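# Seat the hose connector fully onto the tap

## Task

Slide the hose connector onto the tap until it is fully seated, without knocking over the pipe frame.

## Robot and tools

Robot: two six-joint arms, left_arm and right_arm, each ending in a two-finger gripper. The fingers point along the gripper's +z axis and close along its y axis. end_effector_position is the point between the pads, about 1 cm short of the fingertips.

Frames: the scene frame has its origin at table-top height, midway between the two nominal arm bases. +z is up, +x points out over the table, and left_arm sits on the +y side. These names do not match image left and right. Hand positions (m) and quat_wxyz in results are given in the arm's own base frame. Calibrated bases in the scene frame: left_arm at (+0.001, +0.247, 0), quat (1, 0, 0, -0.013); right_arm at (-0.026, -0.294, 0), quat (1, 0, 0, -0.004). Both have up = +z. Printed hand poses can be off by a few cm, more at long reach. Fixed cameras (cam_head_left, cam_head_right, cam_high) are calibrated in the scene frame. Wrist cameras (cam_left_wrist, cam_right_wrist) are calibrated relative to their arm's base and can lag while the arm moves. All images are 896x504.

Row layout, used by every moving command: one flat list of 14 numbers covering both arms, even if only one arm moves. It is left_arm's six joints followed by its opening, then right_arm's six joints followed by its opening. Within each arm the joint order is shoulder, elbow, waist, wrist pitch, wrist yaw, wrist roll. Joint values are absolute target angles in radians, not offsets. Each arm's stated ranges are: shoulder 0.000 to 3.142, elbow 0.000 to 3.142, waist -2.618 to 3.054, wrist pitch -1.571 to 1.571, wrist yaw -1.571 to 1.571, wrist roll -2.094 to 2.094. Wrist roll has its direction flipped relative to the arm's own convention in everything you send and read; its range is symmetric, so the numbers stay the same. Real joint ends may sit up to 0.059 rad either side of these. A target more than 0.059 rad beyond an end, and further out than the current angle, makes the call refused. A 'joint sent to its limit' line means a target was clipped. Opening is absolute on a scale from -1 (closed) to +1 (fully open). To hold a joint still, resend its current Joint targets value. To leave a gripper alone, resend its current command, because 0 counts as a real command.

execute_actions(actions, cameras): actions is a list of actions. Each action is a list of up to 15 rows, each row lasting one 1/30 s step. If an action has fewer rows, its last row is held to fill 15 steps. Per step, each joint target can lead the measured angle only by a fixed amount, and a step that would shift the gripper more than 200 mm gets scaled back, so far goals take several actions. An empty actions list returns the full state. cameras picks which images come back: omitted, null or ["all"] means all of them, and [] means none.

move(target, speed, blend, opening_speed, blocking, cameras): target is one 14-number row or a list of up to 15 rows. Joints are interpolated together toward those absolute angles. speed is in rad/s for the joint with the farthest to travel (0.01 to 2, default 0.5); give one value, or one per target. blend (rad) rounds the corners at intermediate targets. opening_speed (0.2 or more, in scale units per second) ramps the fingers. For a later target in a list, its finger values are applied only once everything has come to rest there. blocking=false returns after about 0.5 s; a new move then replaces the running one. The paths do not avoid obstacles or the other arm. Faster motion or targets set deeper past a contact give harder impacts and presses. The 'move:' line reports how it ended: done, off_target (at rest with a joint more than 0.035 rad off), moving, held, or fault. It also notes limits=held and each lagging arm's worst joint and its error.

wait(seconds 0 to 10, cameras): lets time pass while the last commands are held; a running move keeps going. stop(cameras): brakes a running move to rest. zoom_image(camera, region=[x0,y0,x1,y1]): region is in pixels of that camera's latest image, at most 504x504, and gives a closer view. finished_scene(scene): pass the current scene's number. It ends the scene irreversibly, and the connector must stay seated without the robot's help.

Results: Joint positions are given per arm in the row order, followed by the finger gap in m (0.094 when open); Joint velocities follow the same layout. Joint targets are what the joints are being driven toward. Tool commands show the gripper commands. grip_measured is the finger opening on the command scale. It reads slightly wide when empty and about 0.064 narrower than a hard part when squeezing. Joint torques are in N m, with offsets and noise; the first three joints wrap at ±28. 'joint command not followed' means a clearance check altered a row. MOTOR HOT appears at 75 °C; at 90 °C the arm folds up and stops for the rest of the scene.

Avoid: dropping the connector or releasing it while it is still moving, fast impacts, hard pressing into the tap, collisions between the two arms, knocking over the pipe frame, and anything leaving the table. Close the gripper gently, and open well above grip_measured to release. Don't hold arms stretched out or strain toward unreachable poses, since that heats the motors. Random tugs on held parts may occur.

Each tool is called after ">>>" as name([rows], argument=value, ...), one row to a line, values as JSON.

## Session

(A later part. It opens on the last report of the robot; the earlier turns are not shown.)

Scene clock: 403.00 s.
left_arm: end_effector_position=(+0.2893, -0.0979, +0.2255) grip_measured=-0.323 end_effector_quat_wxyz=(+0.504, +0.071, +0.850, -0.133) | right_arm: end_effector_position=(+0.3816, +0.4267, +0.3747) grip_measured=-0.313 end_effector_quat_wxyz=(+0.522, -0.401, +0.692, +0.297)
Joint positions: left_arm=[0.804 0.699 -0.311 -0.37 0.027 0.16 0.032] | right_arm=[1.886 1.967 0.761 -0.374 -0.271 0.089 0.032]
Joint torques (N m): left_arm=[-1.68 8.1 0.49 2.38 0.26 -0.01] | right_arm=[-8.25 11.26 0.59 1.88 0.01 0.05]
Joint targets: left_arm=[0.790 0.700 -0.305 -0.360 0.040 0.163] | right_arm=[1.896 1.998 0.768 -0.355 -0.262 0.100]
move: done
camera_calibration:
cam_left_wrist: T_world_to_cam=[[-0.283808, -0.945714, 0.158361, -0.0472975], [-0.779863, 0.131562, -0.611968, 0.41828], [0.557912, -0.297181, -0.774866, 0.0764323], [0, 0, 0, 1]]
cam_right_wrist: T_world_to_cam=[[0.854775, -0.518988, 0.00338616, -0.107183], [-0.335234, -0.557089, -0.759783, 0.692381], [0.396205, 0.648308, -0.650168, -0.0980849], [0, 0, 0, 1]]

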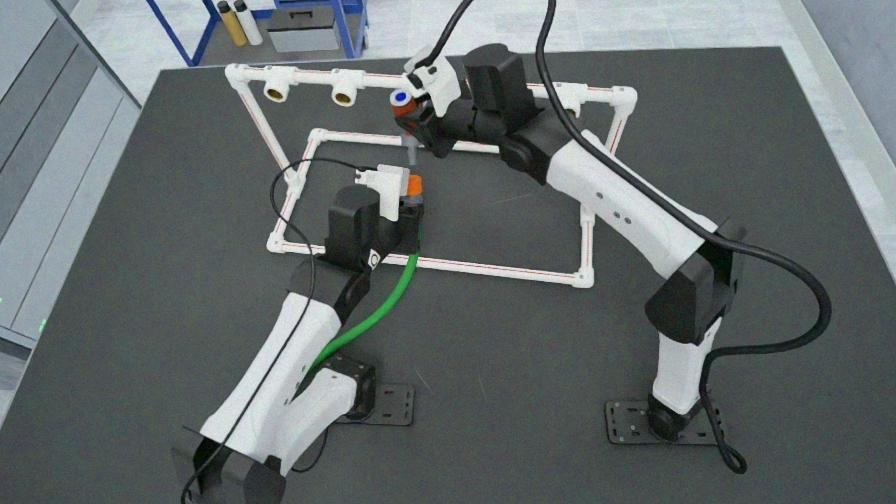

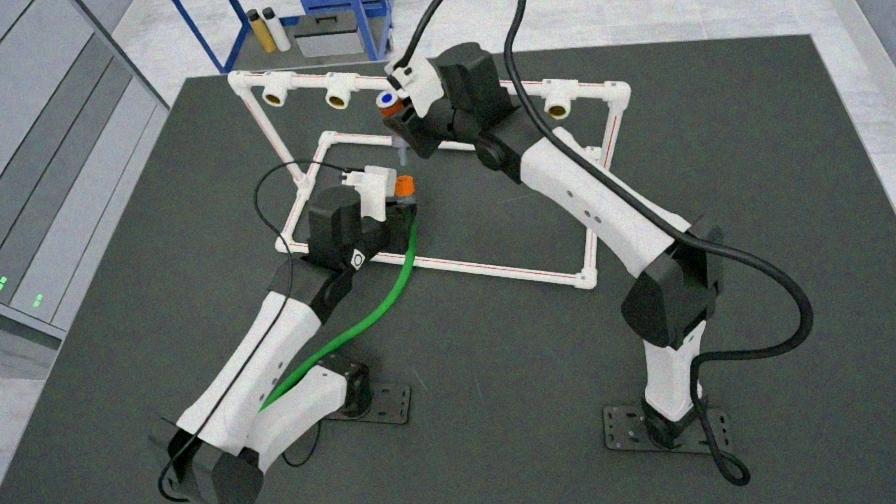

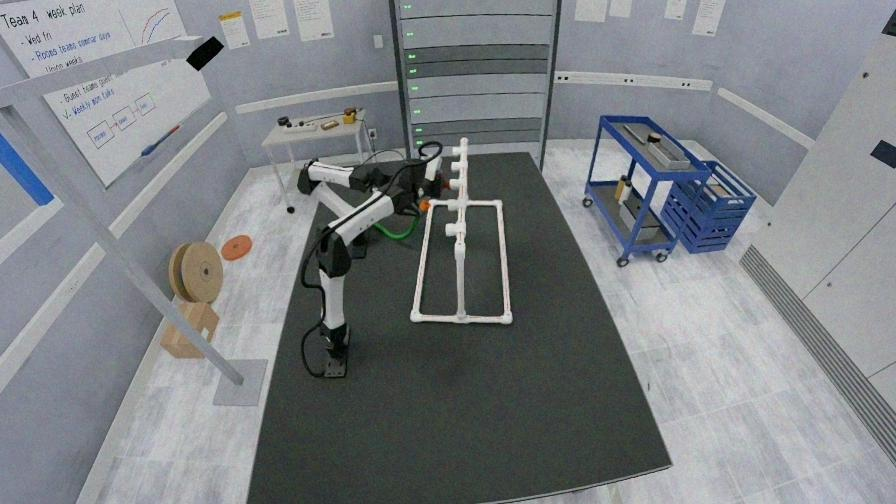

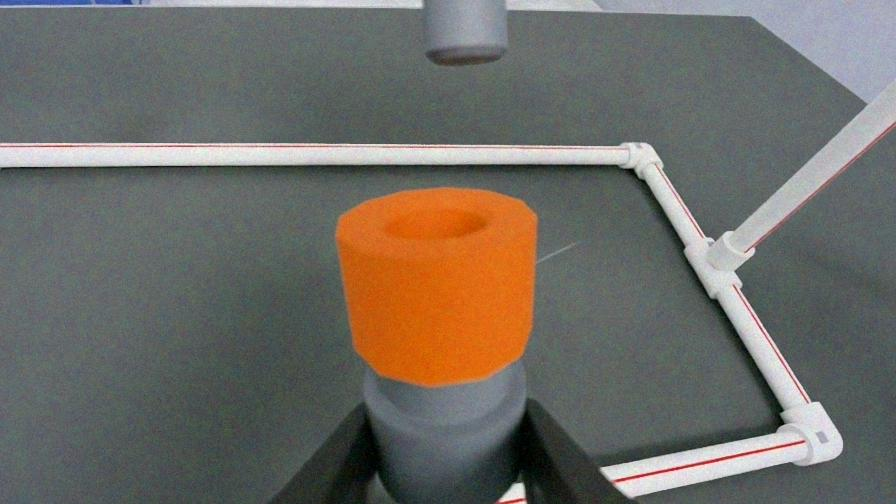

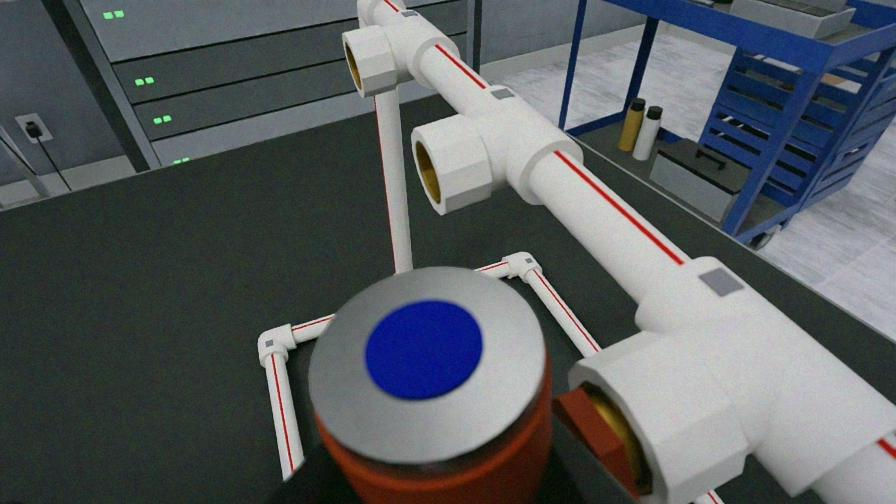

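>>> move(target=[0.825,0.782,-0.313,-0.377,0.04,0.163,-0.8,1.896,1.998,0.768,-0.355,-0.262,0.1,-0.8], speed=0.1, cameras=["cam_left_wrist","cam_head_left"])

>>> zoom_image(camera="cam_left_wrist", region=[300, 0, 660, 300])

Scene clock: 411.87 s.
left_arm: end_effector_position=(+0.2915, -0.0986, +0.2375) grip_measured=-0.323 end_effector_quat_wxyz=(+0.506, +0.071, +0.849, -0.133) | right_arm: end_effector_position=(+0.3816, +0.4267, +0.3747) grip_measured=-0.313 end_effector_quat_wxyz=(+0.522, -0.401, +0.692, +0.297)
Joint positions: left_arm=[0.819 0.747 -0.311 -0.397 0.027 0.16 0.032] | right_arm=[1.886 1.967 0.761 -0.374 -0.271 0.089 0.032]
Joint torques (N m): left_arm=[-0.16 11.4 -0.2 2.49 0.27 -0.01] | right_arm=[-8.29 11.23 0.61 1.88 0 0.05]
Joint targets: left_arm=[0.825 0.782 -0.313 -0.377 0.040 0.163] | right_arm=[1.896 1.998 0.768 -0.355 -0.262 0.100]
move: done
camera_calibration:
cam_left_wrist: T_world_to_cam=[[-0.284614, -0.945455, 0.158462, -0.0490102], [-0.776741, 0.130558, -0.616139, 0.427407], [0.561843, -0.298446, -0.771532, 0.0822713], [0, 0, 0, 1]]
Images, in order: cam_head_left, cam_left_wrist.

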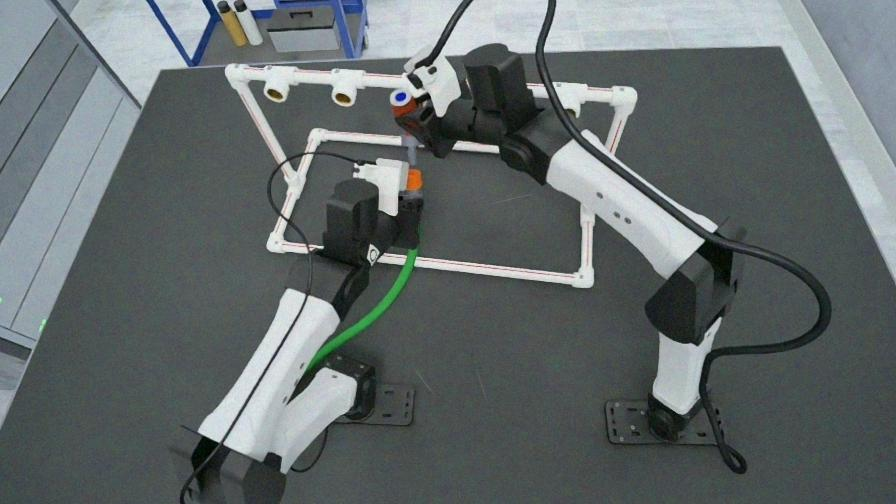

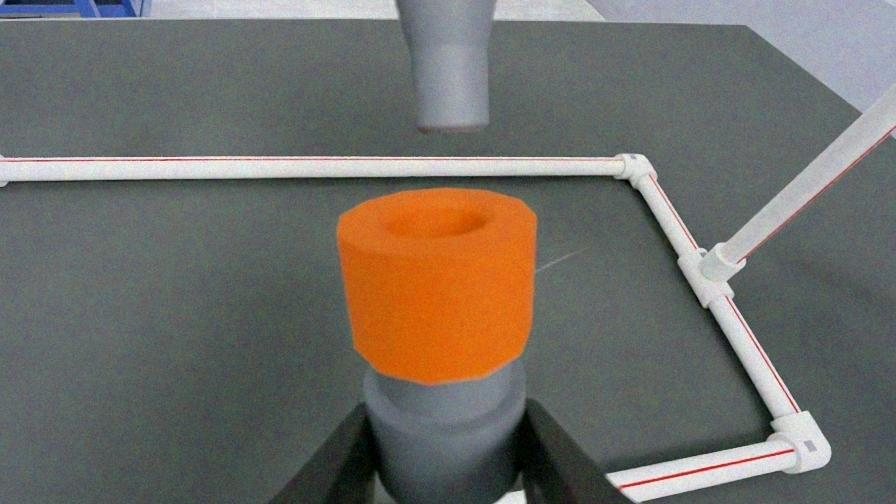

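Scaled by 1.400 from the camera's 896x504 image, which has a finer 1280x720 frame.

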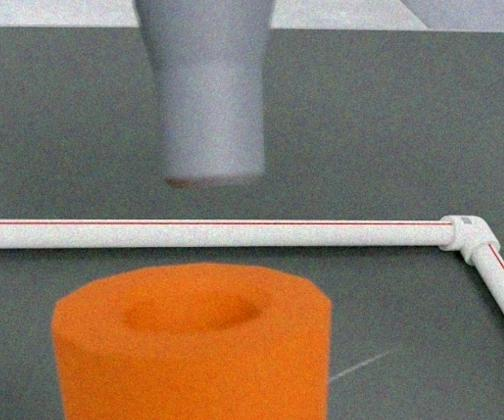

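>>> move(target=[0.868,0.806,-0.327,-0.365,0.04,0.163,-0.8,1.896,1.998,0.768,-0.355,-0.262,0.1,-0.8], speed=0.08, cameras=["cam_left_wrist"])

>>> zoom_image(camera="cam_left_wrist", region=[300, 0, 660, 300])

Scene clock: 416.17 s.
left_arm: end_effector_position=(+0.2971, -0.1034, +0.2352) grip_measured=-0.323 end_effector_quat_wxyz=(+0.497, +0.076, +0.854, -0.133) | right_arm: end_effector_position=(+0.3816, +0.4267, +0.3747) grip_measured=-0.313 end_effector_quat_wxyz=(+0.522, -0.401, +0.692, +0.297)
Joint positions: left_arm=[0.862 0.769 -0.32 -0.397 0.027 0.16 0.032] | right_arm=[1.886 1.967 0.761 -0.374 -0.271 0.089 0.032]
Joint torques (N m): left_arm=[-0.46 11.58 -0.59 2.62 0.27 0] | right_arm=[-8.31 11.26 0.62 1.88 0 0.05]
Joint targets: left_arm=[0.868 0.806 -0.327 -0.365 0.040 0.163] | right_arm=[1.896 1.998 0.768 -0.355 -0.262 0.100]
move: off_target (left_arm); left_arm: the elbow is farthest, 0.037 rad from its target
camera_calibration:
cam_left_wrist: T_world_to_cam=[[-0.290049, -0.943874, 0.15803, -0.049736], [-0.787837, 0.141752, -0.599349, 0.431495], [0.543309, -0.298343, -0.784734, 0.0845223], [0, 0, 0, 1]]
Images, in order: cam_left_wrist.

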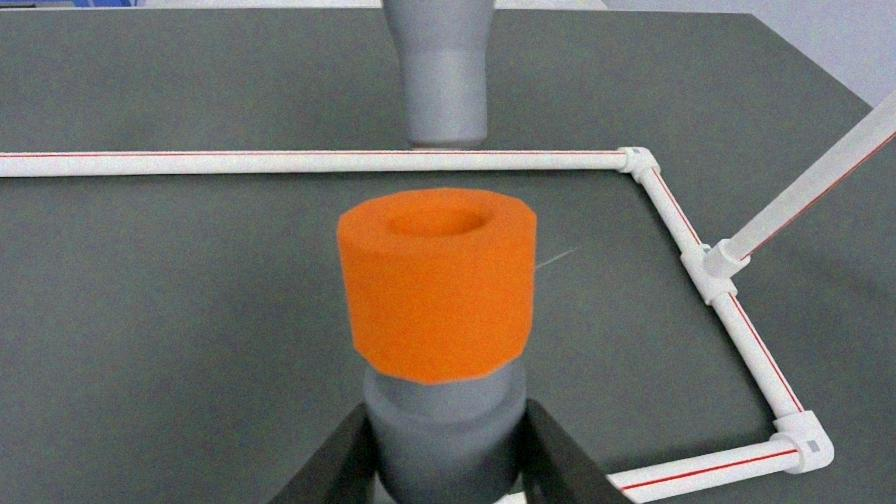

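Scaled by 1.400 from the camera's 896x504 image, which has a finer 1280x720 frame.

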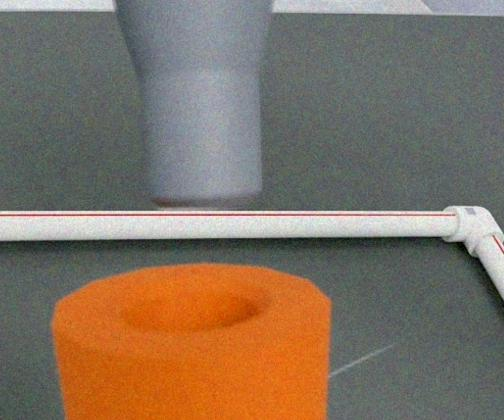

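>>> move(target=[0.895,0.847,-0.336,-0.383,0.04,0.163,-0.8,1.896,1.998,0.768,-0.355,-0.262,0.1,-0.8], speed=0.08, cameras=["cam_left_wrist"])

>>> zoom_image(camera="cam_left_wrist", region=[300, 0, 660, 300])

Scene clock: 420.27 s.
left_arm: end_effector_position=(+0.3014, -0.1078, +0.2447) grip_measured=-0.323 end_effector_quat_wxyz=(+0.499, +0.079, +0.852, -0.136) | right_arm: end_effector_position=(+0.3816, +0.4267, +0.3747) grip_measured=-0.313 end_effector_quat_wxyz=(+0.522, -0.401, +0.692, +0.297)
Joint positions: left_arm=[0.889 0.811 -0.329 -0.406 0.027 0.16 0.032] | right_arm=[1.886 1.967 0.761 -0.374 -0.271 0.089 0.032]
Joint torques (N m): left_arm=[-0.57 11.51 -0.59 2.51 0.27 0] | right_arm=[-8.29 11.26 0.61 1.88 0 0.05]
Joint targets: left_arm=[0.895 0.847 -0.336 -0.383 0.040 0.163] | right_arm=[1.896 1.998 0.768 -0.355 -0.262 0.100]
move: off_target (left_arm); left_arm: the elbow is farthest, 0.036 rad from its target
camera_calibration:
cam_left_wrist: T_world_to_cam=[[-0.299175, -0.941, 0.158153, -0.051093], [-0.783305, 0.147546, -0.603874, 0.441528], [0.544911, -0.304546, -0.781232, 0.0863118], [0, 0, 0, 1]]
Images, in order: cam_left_wrist.

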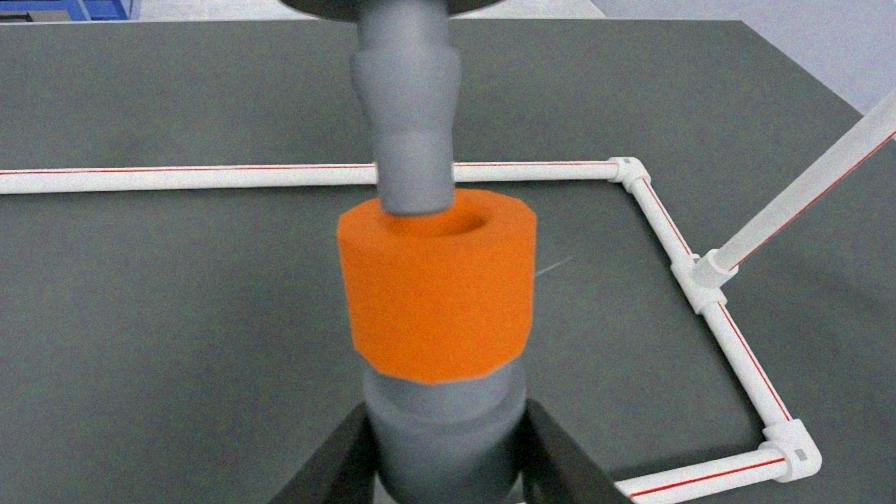

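Scaled by 1.400 from the camera's 896x504 image, which has a finer 1280x720 frame.

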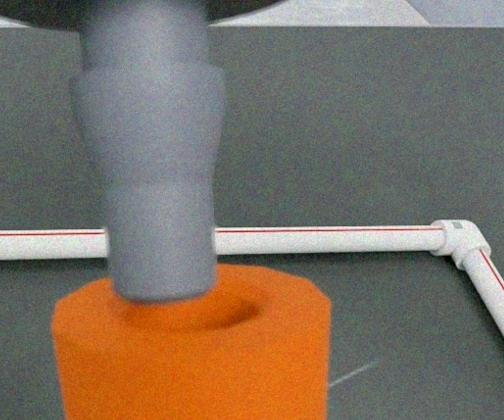

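>>> move(target=[0.895,0.847,-0.315,-0.383,0.04,0.178,-0.8,1.896,1.998,0.768,-0.355,-0.262,0.1,-0.8], speed=0.08, cameras=["cam_left_wrist"])

>>> zoom_image(camera="cam_left_wrist", region=[300, 0, 660, 300])

Scene clock: 423.60 s.
left_arm: end_effector_position=(+0.3022, -0.1055, +0.2446) grip_measured=-0.323 end_effector_quat_wxyz=(+0.499, +0.076, +0.853, -0.134) | right_arm: end_effector_position=(+0.3816, +0.4267, +0.3747) grip_measured=-0.313 end_effector_quat_wxyz=(+0.522, -0.401, +0.692, +0.297)
Joint positions: left_arm=[0.889 0.811 -0.321 -0.407 0.027 0.16 0.032] | right_arm=[1.886 1.967 0.761 -0.374 -0.271 0.089 0.032]
Joint torques (N m): left_arm=[-0.55 11.54 0.51 2.52 0.27 0.15] | right_arm=[-8.29 11.25 0.62 1.88 0.01 0.05]
Joint targets: left_arm=[0.895 0.847 -0.315 -0.383 0.040 0.178] | right_arm=[1.896 1.998 0.768 -0.355 -0.262 0.100]
move: off_target (left_arm); left_arm: the elbow is farthest, 0.036 rad from its target
camera_calibration:
cam_left_wrist: T_world_to_cam=[[-0.29193, -0.943275, 0.158145, -0.0510963], [-0.784626, 0.141639, -0.603573, 0.441443], [0.546936, -0.300286, -0.781467, 0.0864265], [0, 0, 0, 1]]
Images, in order: cam_left_wrist.

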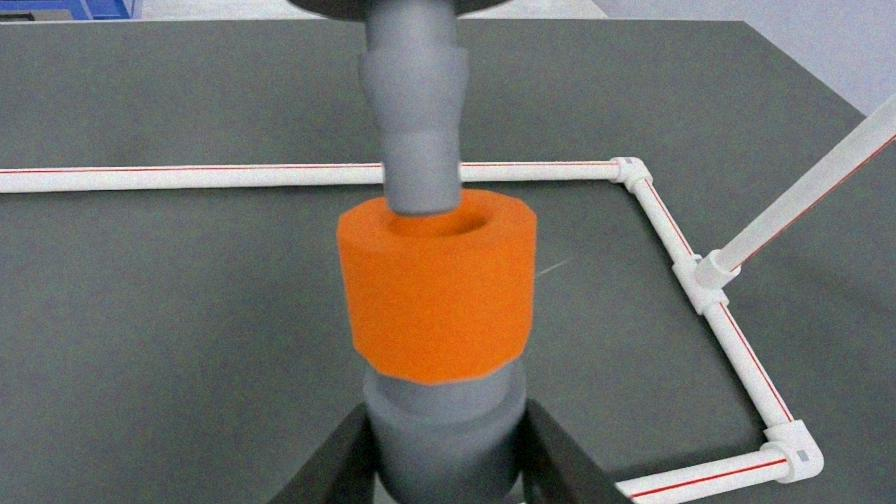

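Scaled by 1.400 from the camera's 896x504 image, which has a finer 1280x720 frame.

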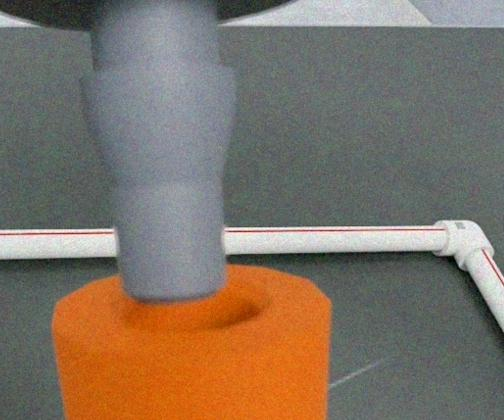

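>>> move(target=[0.895,0.870,-0.304,-0.403,0.04,0.195,-0.8,1.896,1.998,0.768,-0.355,-0.262,0.1,-0.8], speed=0.08, cameras=["cam_left_wrist"])

>>> zoom_image(camera="cam_left_wrist", region=[300, 0, 660, 300])

Scene clock: 428.83 s.
left_arm: end_effector_position=(+0.3028, -0.1020, +0.2510) grip_measured=-0.323 end_effector_quat_wxyz=(+0.500, +0.065, +0.853, -0.135) | right_arm: end_effector_position=(+0.3816, +0.4267, +0.3747) grip_measured=-0.313 end_effector_quat_wxyz=(+0.522, -0.401, +0.692, +0.297)
Joint positions: left_arm=[0.889 0.833 -0.31 -0.426 0.027 0.174 0.032] | right_arm=[1.886 1.967 0.761 -0.374 -0.271 0.089 0.032]
Joint torques (N m): left_arm=[-0.54 11.49 0.53 2.51 0.26 0.16] | right_arm=[-8.31 11.28 0.62 1.88 0 0.06]
Joint targets: left_arm=[0.895 0.870 -0.304 -0.403 0.040 0.195] | right_arm=[1.896 1.998 0.768 -0.355 -0.262 0.100]
move: off_target (left_arm); left_arm: the elbow is farthest, 0.037 rad from its target
camera_calibration:
cam_left_wrist: T_world_to_cam=[[-0.275126, -0.946162, 0.17054, -0.057106], [-0.787523, 0.120043, -0.604482, 0.444179], [0.551465, -0.300613, -0.77815, 0.0899651], [0, 0, 0, 1]]
Images, in order: cam_left_wrist.

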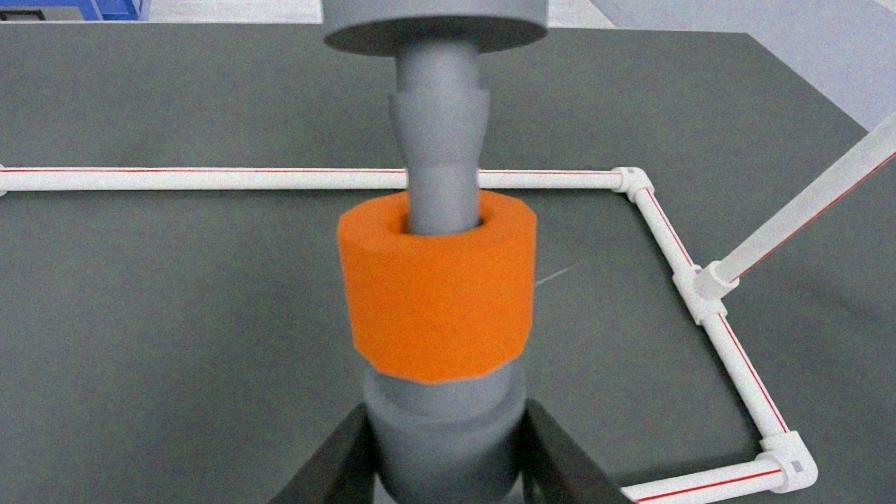

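Scaled by 1.400 from the camera's 896x504 image, which has a finer 1280x720 frame.

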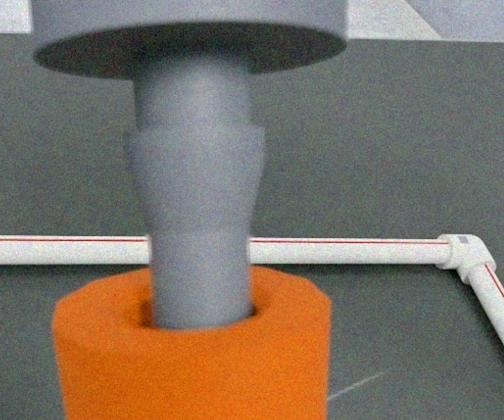

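>>> move(target=[0.916,0.905,-0.311,-0.413,0.04,0.19,-0.9,1.896,1.998,0.768,-0.355,-0.262,0.1,-0.8], speed=0.08, cameras=["cam_left_wrist"])

>>> zoom_image(camera="cam_left_wrist", region=[300, 0, 660, 300])

Scene clock: 432.23 s.
left_arm: end_effector_position=(+0.3063, -0.1031, +0.2572) grip_measured=-0.323 end_effector_quat_wxyz=(+0.500, +0.065, +0.853, -0.135) | right_arm: end_effector_position=(+0.3816, +0.4267, +0.3747) grip_measured=-0.313 end_effector_quat_wxyz=(+0.522, -0.401, +0.692, +0.297)
Joint positions: left_arm=[0.911 0.867 -0.31 -0.439 0.027 0.175 0.032] | right_arm=[1.886 1.967 0.761 -0.374 -0.271 0.089 0.032]
Joint torques (N m): left_arm=[-0.7 11.64 -0.08 2.56 0.27 0.13] | right_arm=[-8.31 11.28 0.61 1.88 0 0.05]
Joint targets: left_arm=[0.916 0.905 -0.311 -0.413 0.040 0.190] | right_arm=[1.896 1.998 0.768 -0.355 -0.262 0.100]
move: off_target (left_arm); left_arm: the elbow is farthest, 0.038 rad from its target
camera_calibration:
cam_left_wrist: T_world_to_cam=[[-0.274505, -0.94623, 0.171163, -0.0586168], [-0.788579, 0.119661, -0.603179, 0.450809], [0.550264, -0.300551, -0.779024, 0.093045], [0, 0, 0, 1]]
Images, in order: cam_left_wrist.

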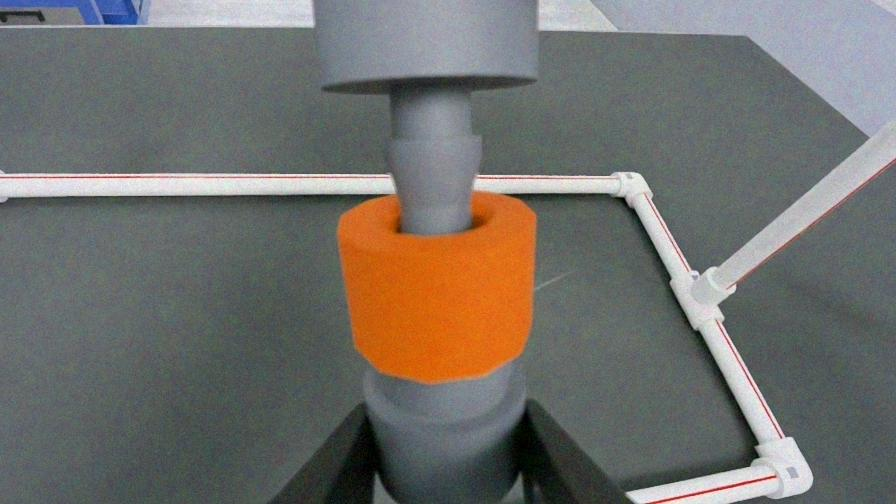

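Scaled by 1.400 from the camera's 896x504 image, which has a finer 1280x720 frame.

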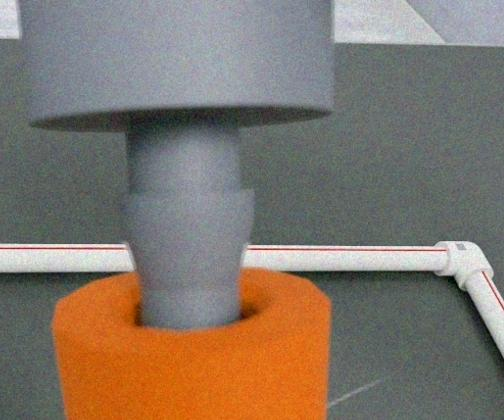

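>>> move(target=[0.941,0.945,-0.309,-0.425,0.04,0.19,-0.9,1.896,1.998,0.768,-0.355,-0.262,0.1,-0.8], speed=0.08, cameras=["cam_left_wrist","cam_right_wrist"])

Scene clock: 435.37 s.
left_arm: end_effector_position=(+0.3099, -0.1042, +0.2616) grip_measured=-0.323 end_effector_quat_wxyz=(+0.495, +0.065, +0.856, -0.134) | right_arm: end_effector_position=(+0.3816, +0.4267, +0.3747) grip_measured=-0.313 end_effector_quat_wxyz=(+0.522, -0.401, +0.692, +0.297)
Joint positions: left_arm=[0.937 0.904 -0.31 -0.461 0.027 0.175 0.032] | right_arm=[1.886 1.967 0.761 -0.374 -0.271 0.089 0.032]
Joint torques (N m): left_arm=[-0.99 11.96 0.1 2.65 0.26 0.11] | right_arm=[-8.28 11.25 0.62 1.88 0.01 0.05]
Joint targets: left_arm=[0.941 0.945 -0.309 -0.425 0.040 0.190] | right_arm=[1.896 1.998 0.768 -0.355 -0.262 0.100]
move: off_target (left_arm); left_arm: the elbow is farthest, 0.041 rad from its target
camera_calibration:
cam_left_wrist: T_world_to_cam=[[-0.272703, -0.946807, 0.170847, -0.0600133], [-0.794887, 0.121684, -0.594431, 0.456292], [0.542022, -0.297907, -0.785788, 0.0987977], [0, 0, 0, 1]]
cam_right_wrist: T_world_to_cam=[[0.854775, -0.518988, 0.00338616, -0.107183], [-0.335234, -0.557089, -0.759783, 0.692381], [0.396205, 0.648308, -0.650168, -0.0980849], [0, 0, 0, 1]]
Images, in order: cam_left_wrist, cam_right_wrist.

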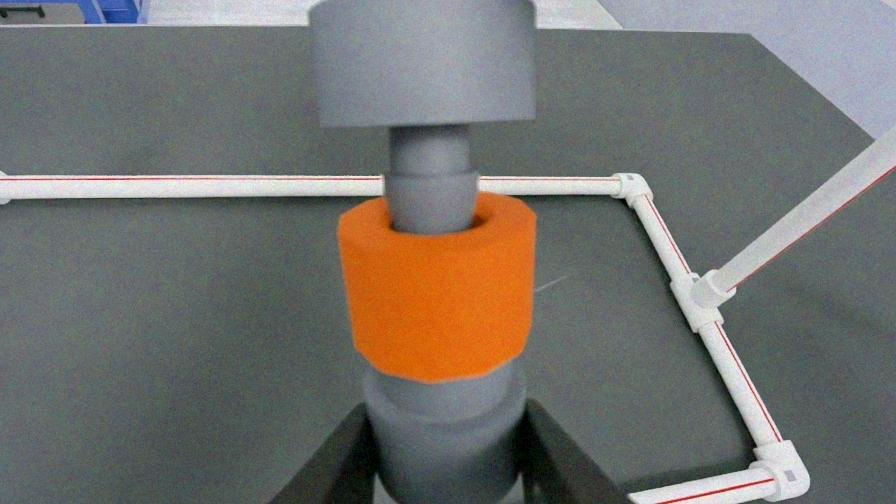

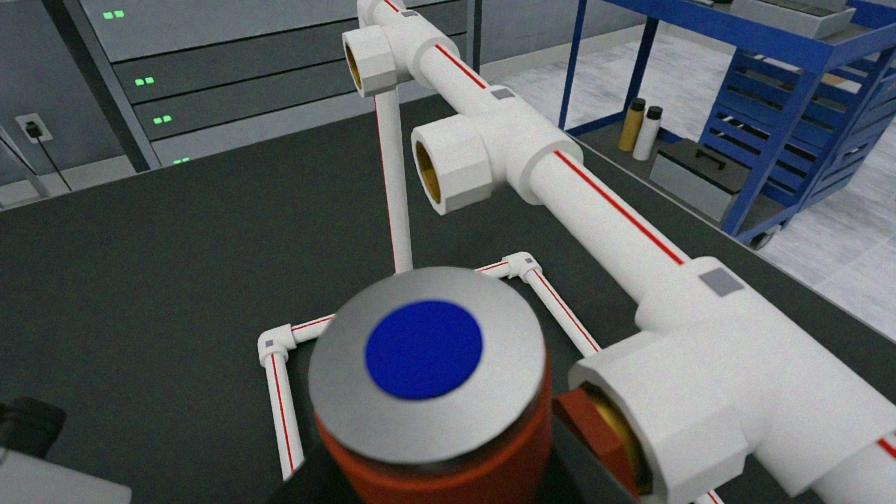

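>>> move(target=[0.935,1.035,-0.306,-0.15,0.04,0.19,-1.0,1.926,1.968,0.783,-0.49,-0.30,0.1,-1.0], speed=0.12, cameras=["cam_left_wrist","cam_right_wrist"])

Scene clock: 442.27 s.
left_arm: end_effector_position=(+0.3131, -0.1053, +0.2701) grip_measured=-0.324 end_effector_quat_wxyz=(+0.501, +0.061, +0.852, -0.138) | right_arm: end_effector_position=(+0.3823, +0.4273, +0.3721) grip_measured=-0.313 end_effector_quat_wxyz=(+0.519, -0.401, +0.694, +0.296)
Joint positions: left_arm=[0.948 0.929 -0.31 -0.459 0.027 0.183 0.032] | right_arm=[1.891 1.97 0.762 -0.38 -0.268 0.089 0.032]
Joint torques (N m): left_arm=[-2.35 18.19 0.34 5.96 0.28 0.03] | right_arm=[-6.15 7.92 1.88 0.66 -0.49 0.05]
Heat: left arm: 67 °C; right arm: 52 °C.
Joint targets: left_arm=[0.935 1.035 -0.306 -0.150 0.040 0.190] | right_arm=[1.926 1.968 0.783 -0.490 -0.300 0.100]
move: off_target (left_arm, right_arm); left_arm: the wrist pitch is farthest, 0.309 rad from its target; right_arm: the wrist pitch is farthest, 0.110 rad from its target
camera_calibration:
cam_left_wrist: T_world_to_cam=[[-0.271163, -0.945816, 0.178611, -0.0640419], [-0.787895, 0.111519, -0.605627, 0.463827], [0.552894, -0.304951, -0.775444, 0.0964601], [0, 0, 0, 1]]
cam_right_wrist: T_world_to_cam=[[0.853858, -0.520502, 0.00225647, -0.10599], [-0.339801, -0.5607, -0.755083, 0.692544], [0.394287, 0.643966, -0.655625, -0.0957505], [0, 0, 0, 1]]
Images, in order: cam_left_wrist, cam_right_wrist.

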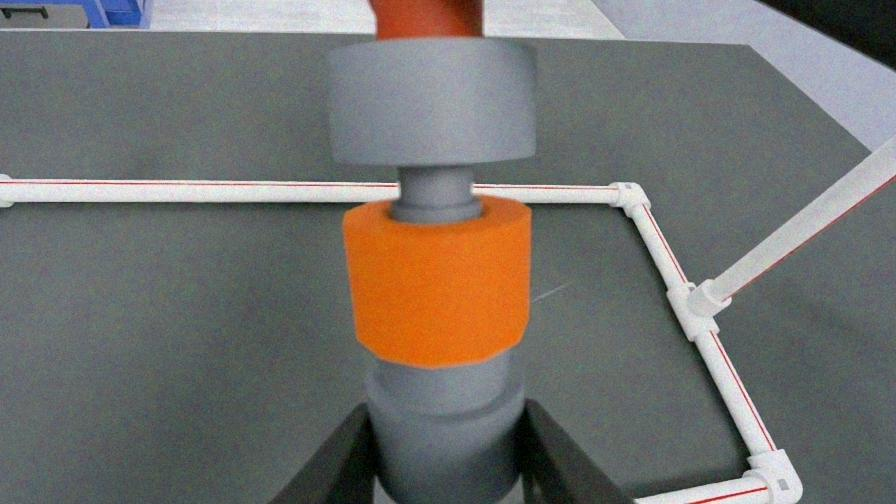

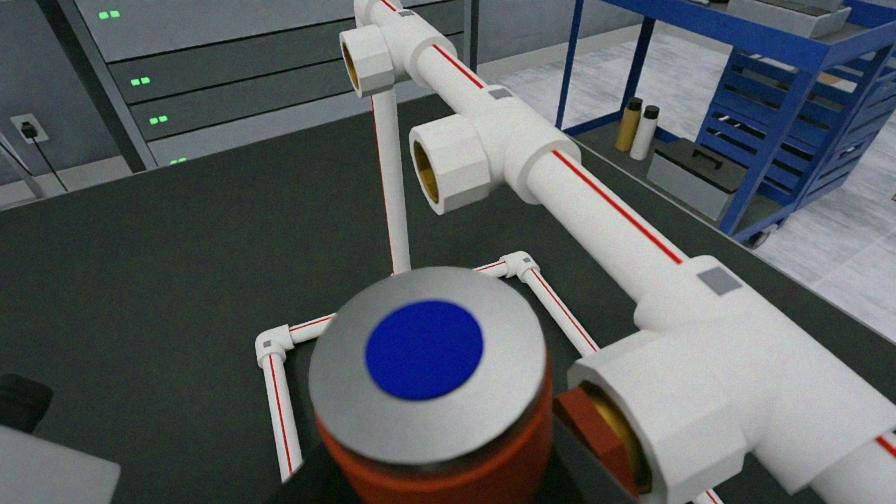

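>>> move(target=[0.915,1.115,-0.306,0.02,0.04,0.19,-1.0,1.946,1.94,0.798,-0.60,-0.34,0.1,-1.0], speed=0.15, cameras=["cam_left_wrist","cam_right_wrist"])

Scene clock: 445.83 s.
left_arm: end_effector_position=(+0.3137, -0.1043, +0.2801) grip_measured=-0.324 end_effector_quat_wxyz=(+0.508, +0.059, +0.848, -0.139) | right_arm: end_effector_position=(+0.3820, +0.4272, +0.3715) grip_measured=-0.314 end_effector_quat_wxyz=(+0.517, -0.401, +0.696, +0.296)
Joint positions: left_arm=[0.948 0.955 -0.308 -0.47 0.025 0.184 0.032] | right_arm=[1.892 1.973 0.762 -0.387 -0.269 0.085 0.032]
Joint torques (N m): left_arm=[-3.86 23.01 0.12 7.71 0.27 0.02] | right_arm=[-4.48 4.74 3.25 -0.31 -0.95 0.09]
Joint targets: left_arm=[0.916 1.112 -0.306 0.012 0.040 0.190] | right_arm=[1.946 1.940 0.798 -0.600 -0.340 0.100]
move: off_target (left_arm, right_arm); left_arm: the wrist pitch is farthest, 0.490 rad from its target; right_arm: the wrist pitch is farthest, 0.213 rad from its target
camera_calibration:
cam_left_wrist: T_world_to_cam=[[-0.269569, -0.946119, 0.179417, -0.0654612], [-0.779127, 0.104787, -0.618046, 0.470246], [0.565944, -0.306395, -0.765395, 0.0971066], [0, 0, 0, 1]]
cam_right_wrist: T_world_to_cam=[[0.853532, -0.521035, -0.00232449, -0.103812], [-0.344847, -0.561555, -0.752154, 0.693163], [0.390594, 0.64279, -0.658983, -0.0928133], [0, 0, 0, 1]]
Images, in order: cam_left_wrist, cam_right_wrist.

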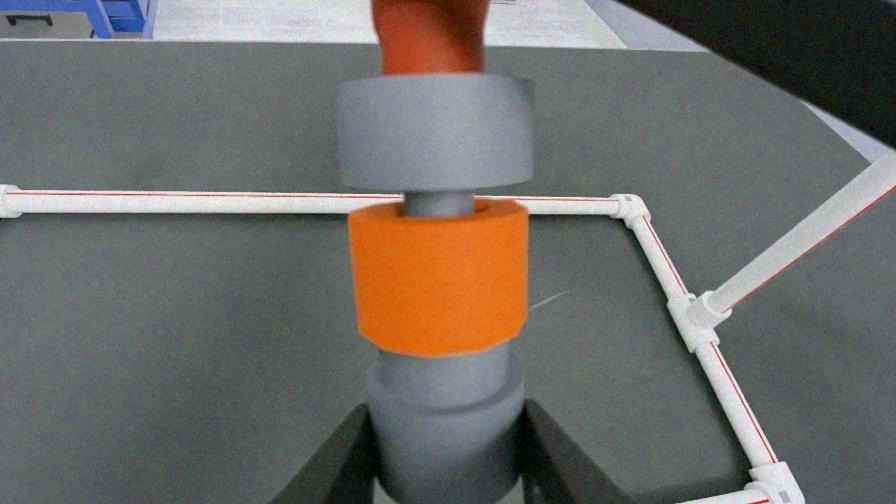

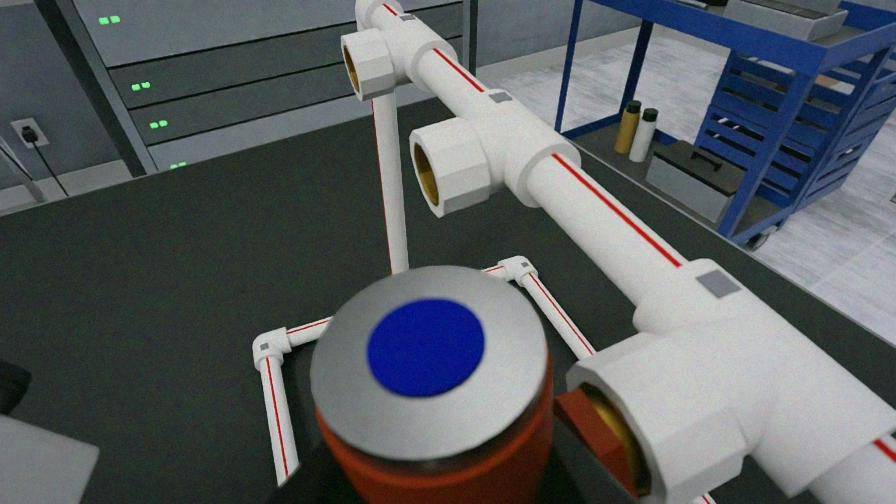

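>>> move(target=[0.925,1.165,-0.306,0.06,0.04,0.19,-1.0,1.956,1.925,0.803,-0.65,-0.36,0.1,-1.0], speed=0.15, cameras=["cam_left_wrist","cam_right_wrist"])

>>> zoom_image(camera="cam_left_wrist", region=[300, 0, 660, 300])

Scene clock: 449.07 s.
left_arm: end_effector_position=(+0.3158, -0.1043, +0.2836) grip_measured=-0.324 end_effector_quat_wxyz=(+0.504, +0.058, +0.851, -0.137) | right_arm: end_effector_position=(+0.3801, +0.4276, +0.3698) grip_measured=-0.314 end_effector_quat_wxyz=(+0.512, -0.403, +0.698, +0.298)
Joint positions: left_arm=[0.965 0.984 -0.307 -0.491 0.024 0.184 0.032] | right_arm=[1.892 1.975 0.762 -0.398 -0.275 0.085 0.032]
Joint torques (N m): left_arm=[-4.12 22.97 0.02 7.7 0.27 0] | right_arm=[-3.6 3.04 3.64 -0.68 -1.12 0.09]
Heat: left arm: 89 °C; right arm: 51 °C. Fold the left arm in close to its base, or ease its load, before you think long.
Joint targets: left_arm=[0.930 1.141 -0.306 -0.011 0.038 0.189] | right_arm=[1.956 1.925 0.803 -0.650 -0.360 0.100]
MOTOR HOT: the wrist pitch of the left arm reports 89 °C; the controller's stop level is 90 °C. To cool a motor, set the load down, stop pushing, or move to a pose that needs little force.
move: off_target (left_arm, right_arm); left_arm: the wrist pitch is farthest, 0.551 rad from its target; right_arm: the wrist pitch is farthest, 0.252 rad from its target
camera_calibration:
cam_left_wrist: T_world_to_cam=[[-0.265671, -0.947403, 0.178456, -0.0666051], [-0.784626, 0.10493, -0.611026, 0.473762], [0.560162, -0.302353, -0.771233, 0.102521], [0, 0, 0, 1]]
cam_right_wrist: T_world_to_cam=[[0.857276, -0.514812, -0.00684122, -0.104411], [-0.346979, -0.567877, -0.746406, 0.692789], [0.380374, 0.642249, -0.665456, -0.0869004], [0, 0, 0, 1]]
Images, in order: cam_left_wrist, cam_right_wrist.

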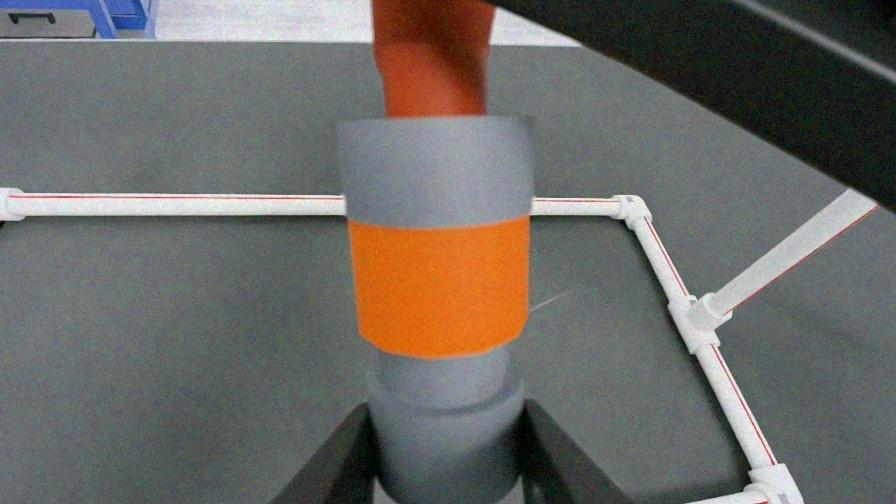

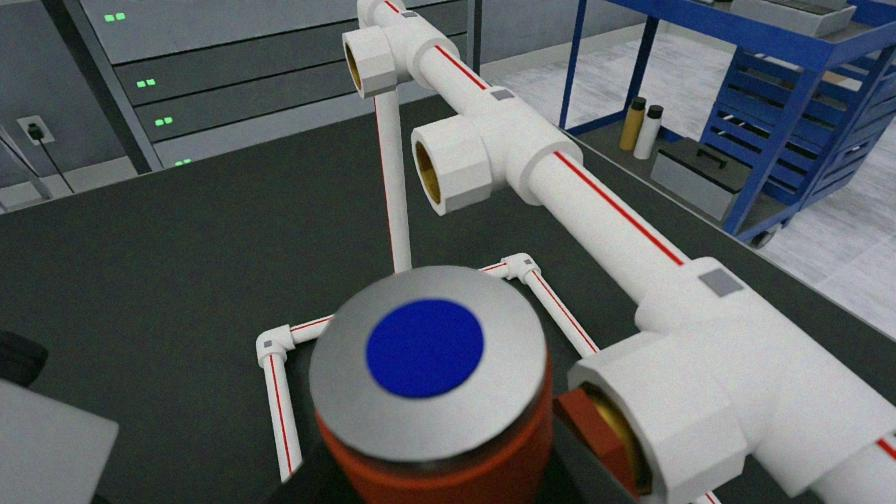

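Scaled by 1.400 from the camera's 896x504 image, which has a finer 1280x720 frame.

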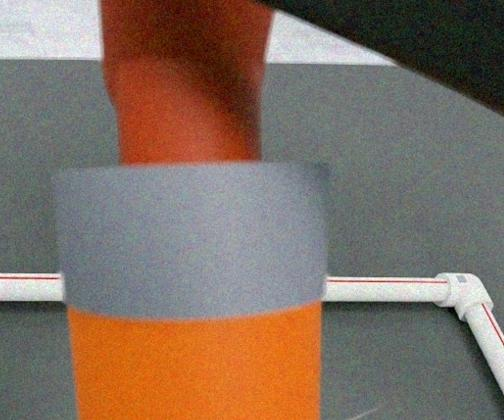

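Seated flush. Ease load now.

>>> move(target=[0.968,1.02,-0.307,-0.46,0.036,0.184,-0.9,1.90,2.00,0.768,-0.38,-0.27,0.1,-0.8], speed=0.4, cameras=["cam_left_wrist"])

>>> move(target=[0.968,1.02,-0.307,-0.46,0.036,0.184,0.5,1.90,2.00,0.768,-0.38,-0.27,0.1,-0.8], opening_speed=1, cameras=["cam_left_wrist","cam_head_left"])

Scene clock: 498.07 s.
left_arm: end_effector_position=(+0.1977, -0.0664, +0.0214) grip_measured=-0.272 end_effector_quat_wxyz=(+0.384, +0.123, +0.910, -0.093) | right_arm: end_effector_position=(+0.3585, +0.4431, +0.3670) grip_measured=-0.315 end_effector_quat_wxyz=(+0.495, -0.429, +0.685, +0.319)
Joint positions: left_arm=[0.434 0.059 -0.252 -0.386 0.087 0.021 0.034] | right_arm=[1.893 1.975 0.796 -0.41 -0.319 0.094 0.032]
Joint torques (N m): left_arm=[0.18 0.38 -0.06 -0.1 0.1 -0.03] | right_arm=[-3.78 3.17 0.55 -0.53 -0.59 -0.01]
Heat: left arm: 61 °C; right arm: 45 °C.
Joint targets: left_arm=[0.434 0.059 -0.252 -0.386 0.087 0.021] | right_arm=[1.955 1.926 0.802 -0.646 -0.359 0.100]
Tool commands: left_gripper/opening=-0.271868 right_gripper/opening=-0.8
OVER-TEMPERATURE FAULT: ARM IDLE, NOT AT REST. Before this call, the wrist pitch of the left arm reached 90 °C, and the controller began to fold the left arm. Since then the wrist pitch of the left arm reached 100 °C. The left arm may have fallen or been pushed, and its gripper may have let go. The fault at 100 °C is over. The controller does not try again to fold the left arm: its motors stay idle where it lies, and the gripper idles too, so what it holds may stay or slip. The left arm ran none of this call's commands. In this call fault stops used 92 of the actions that the scene allows. The stop is over, but the left arm and its gripper will run no more commands in this scene. This fault puts only its own arm into a fault stop.
ARM HIT: the left arm struck itself hard.
move: fault (left_arm), off_target (right_arm; braked at the fault stop of left_arm); left_arm: the elbow is farthest, 0.961 rad from its target; right_arm: the wrist yaw is farthest, 0.049 rad from its target
camera_calibration:
cam_left_wrist: T_world_to_cam=[[-0.321529, -0.942833, 0.0876633, -0.0020765], [-0.887597, 0.267849, -0.374738, 0.243065], [0.329835, -0.198299, -0.922977, 0.0336721], [0, 0, 0, 1]]
Images, in order: cam_left_wrist.

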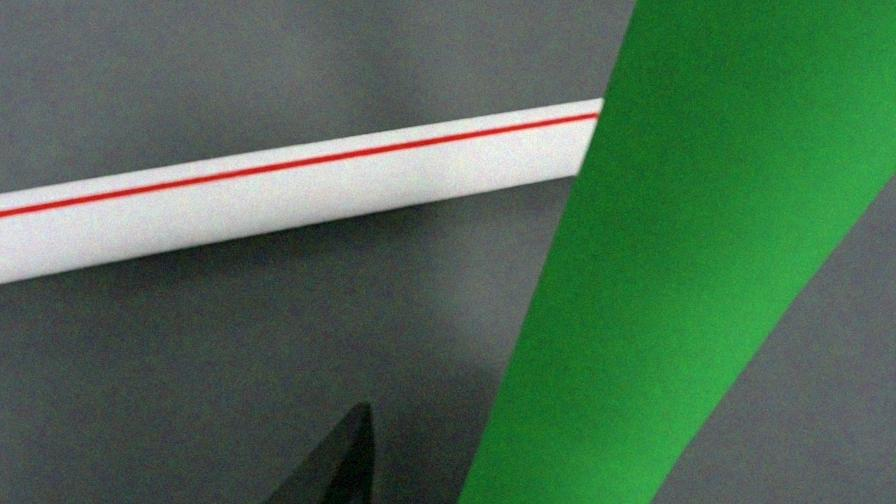

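not run: an earlier result of this reply reported a stop or a fault. Calls in your next reply go to the robot.


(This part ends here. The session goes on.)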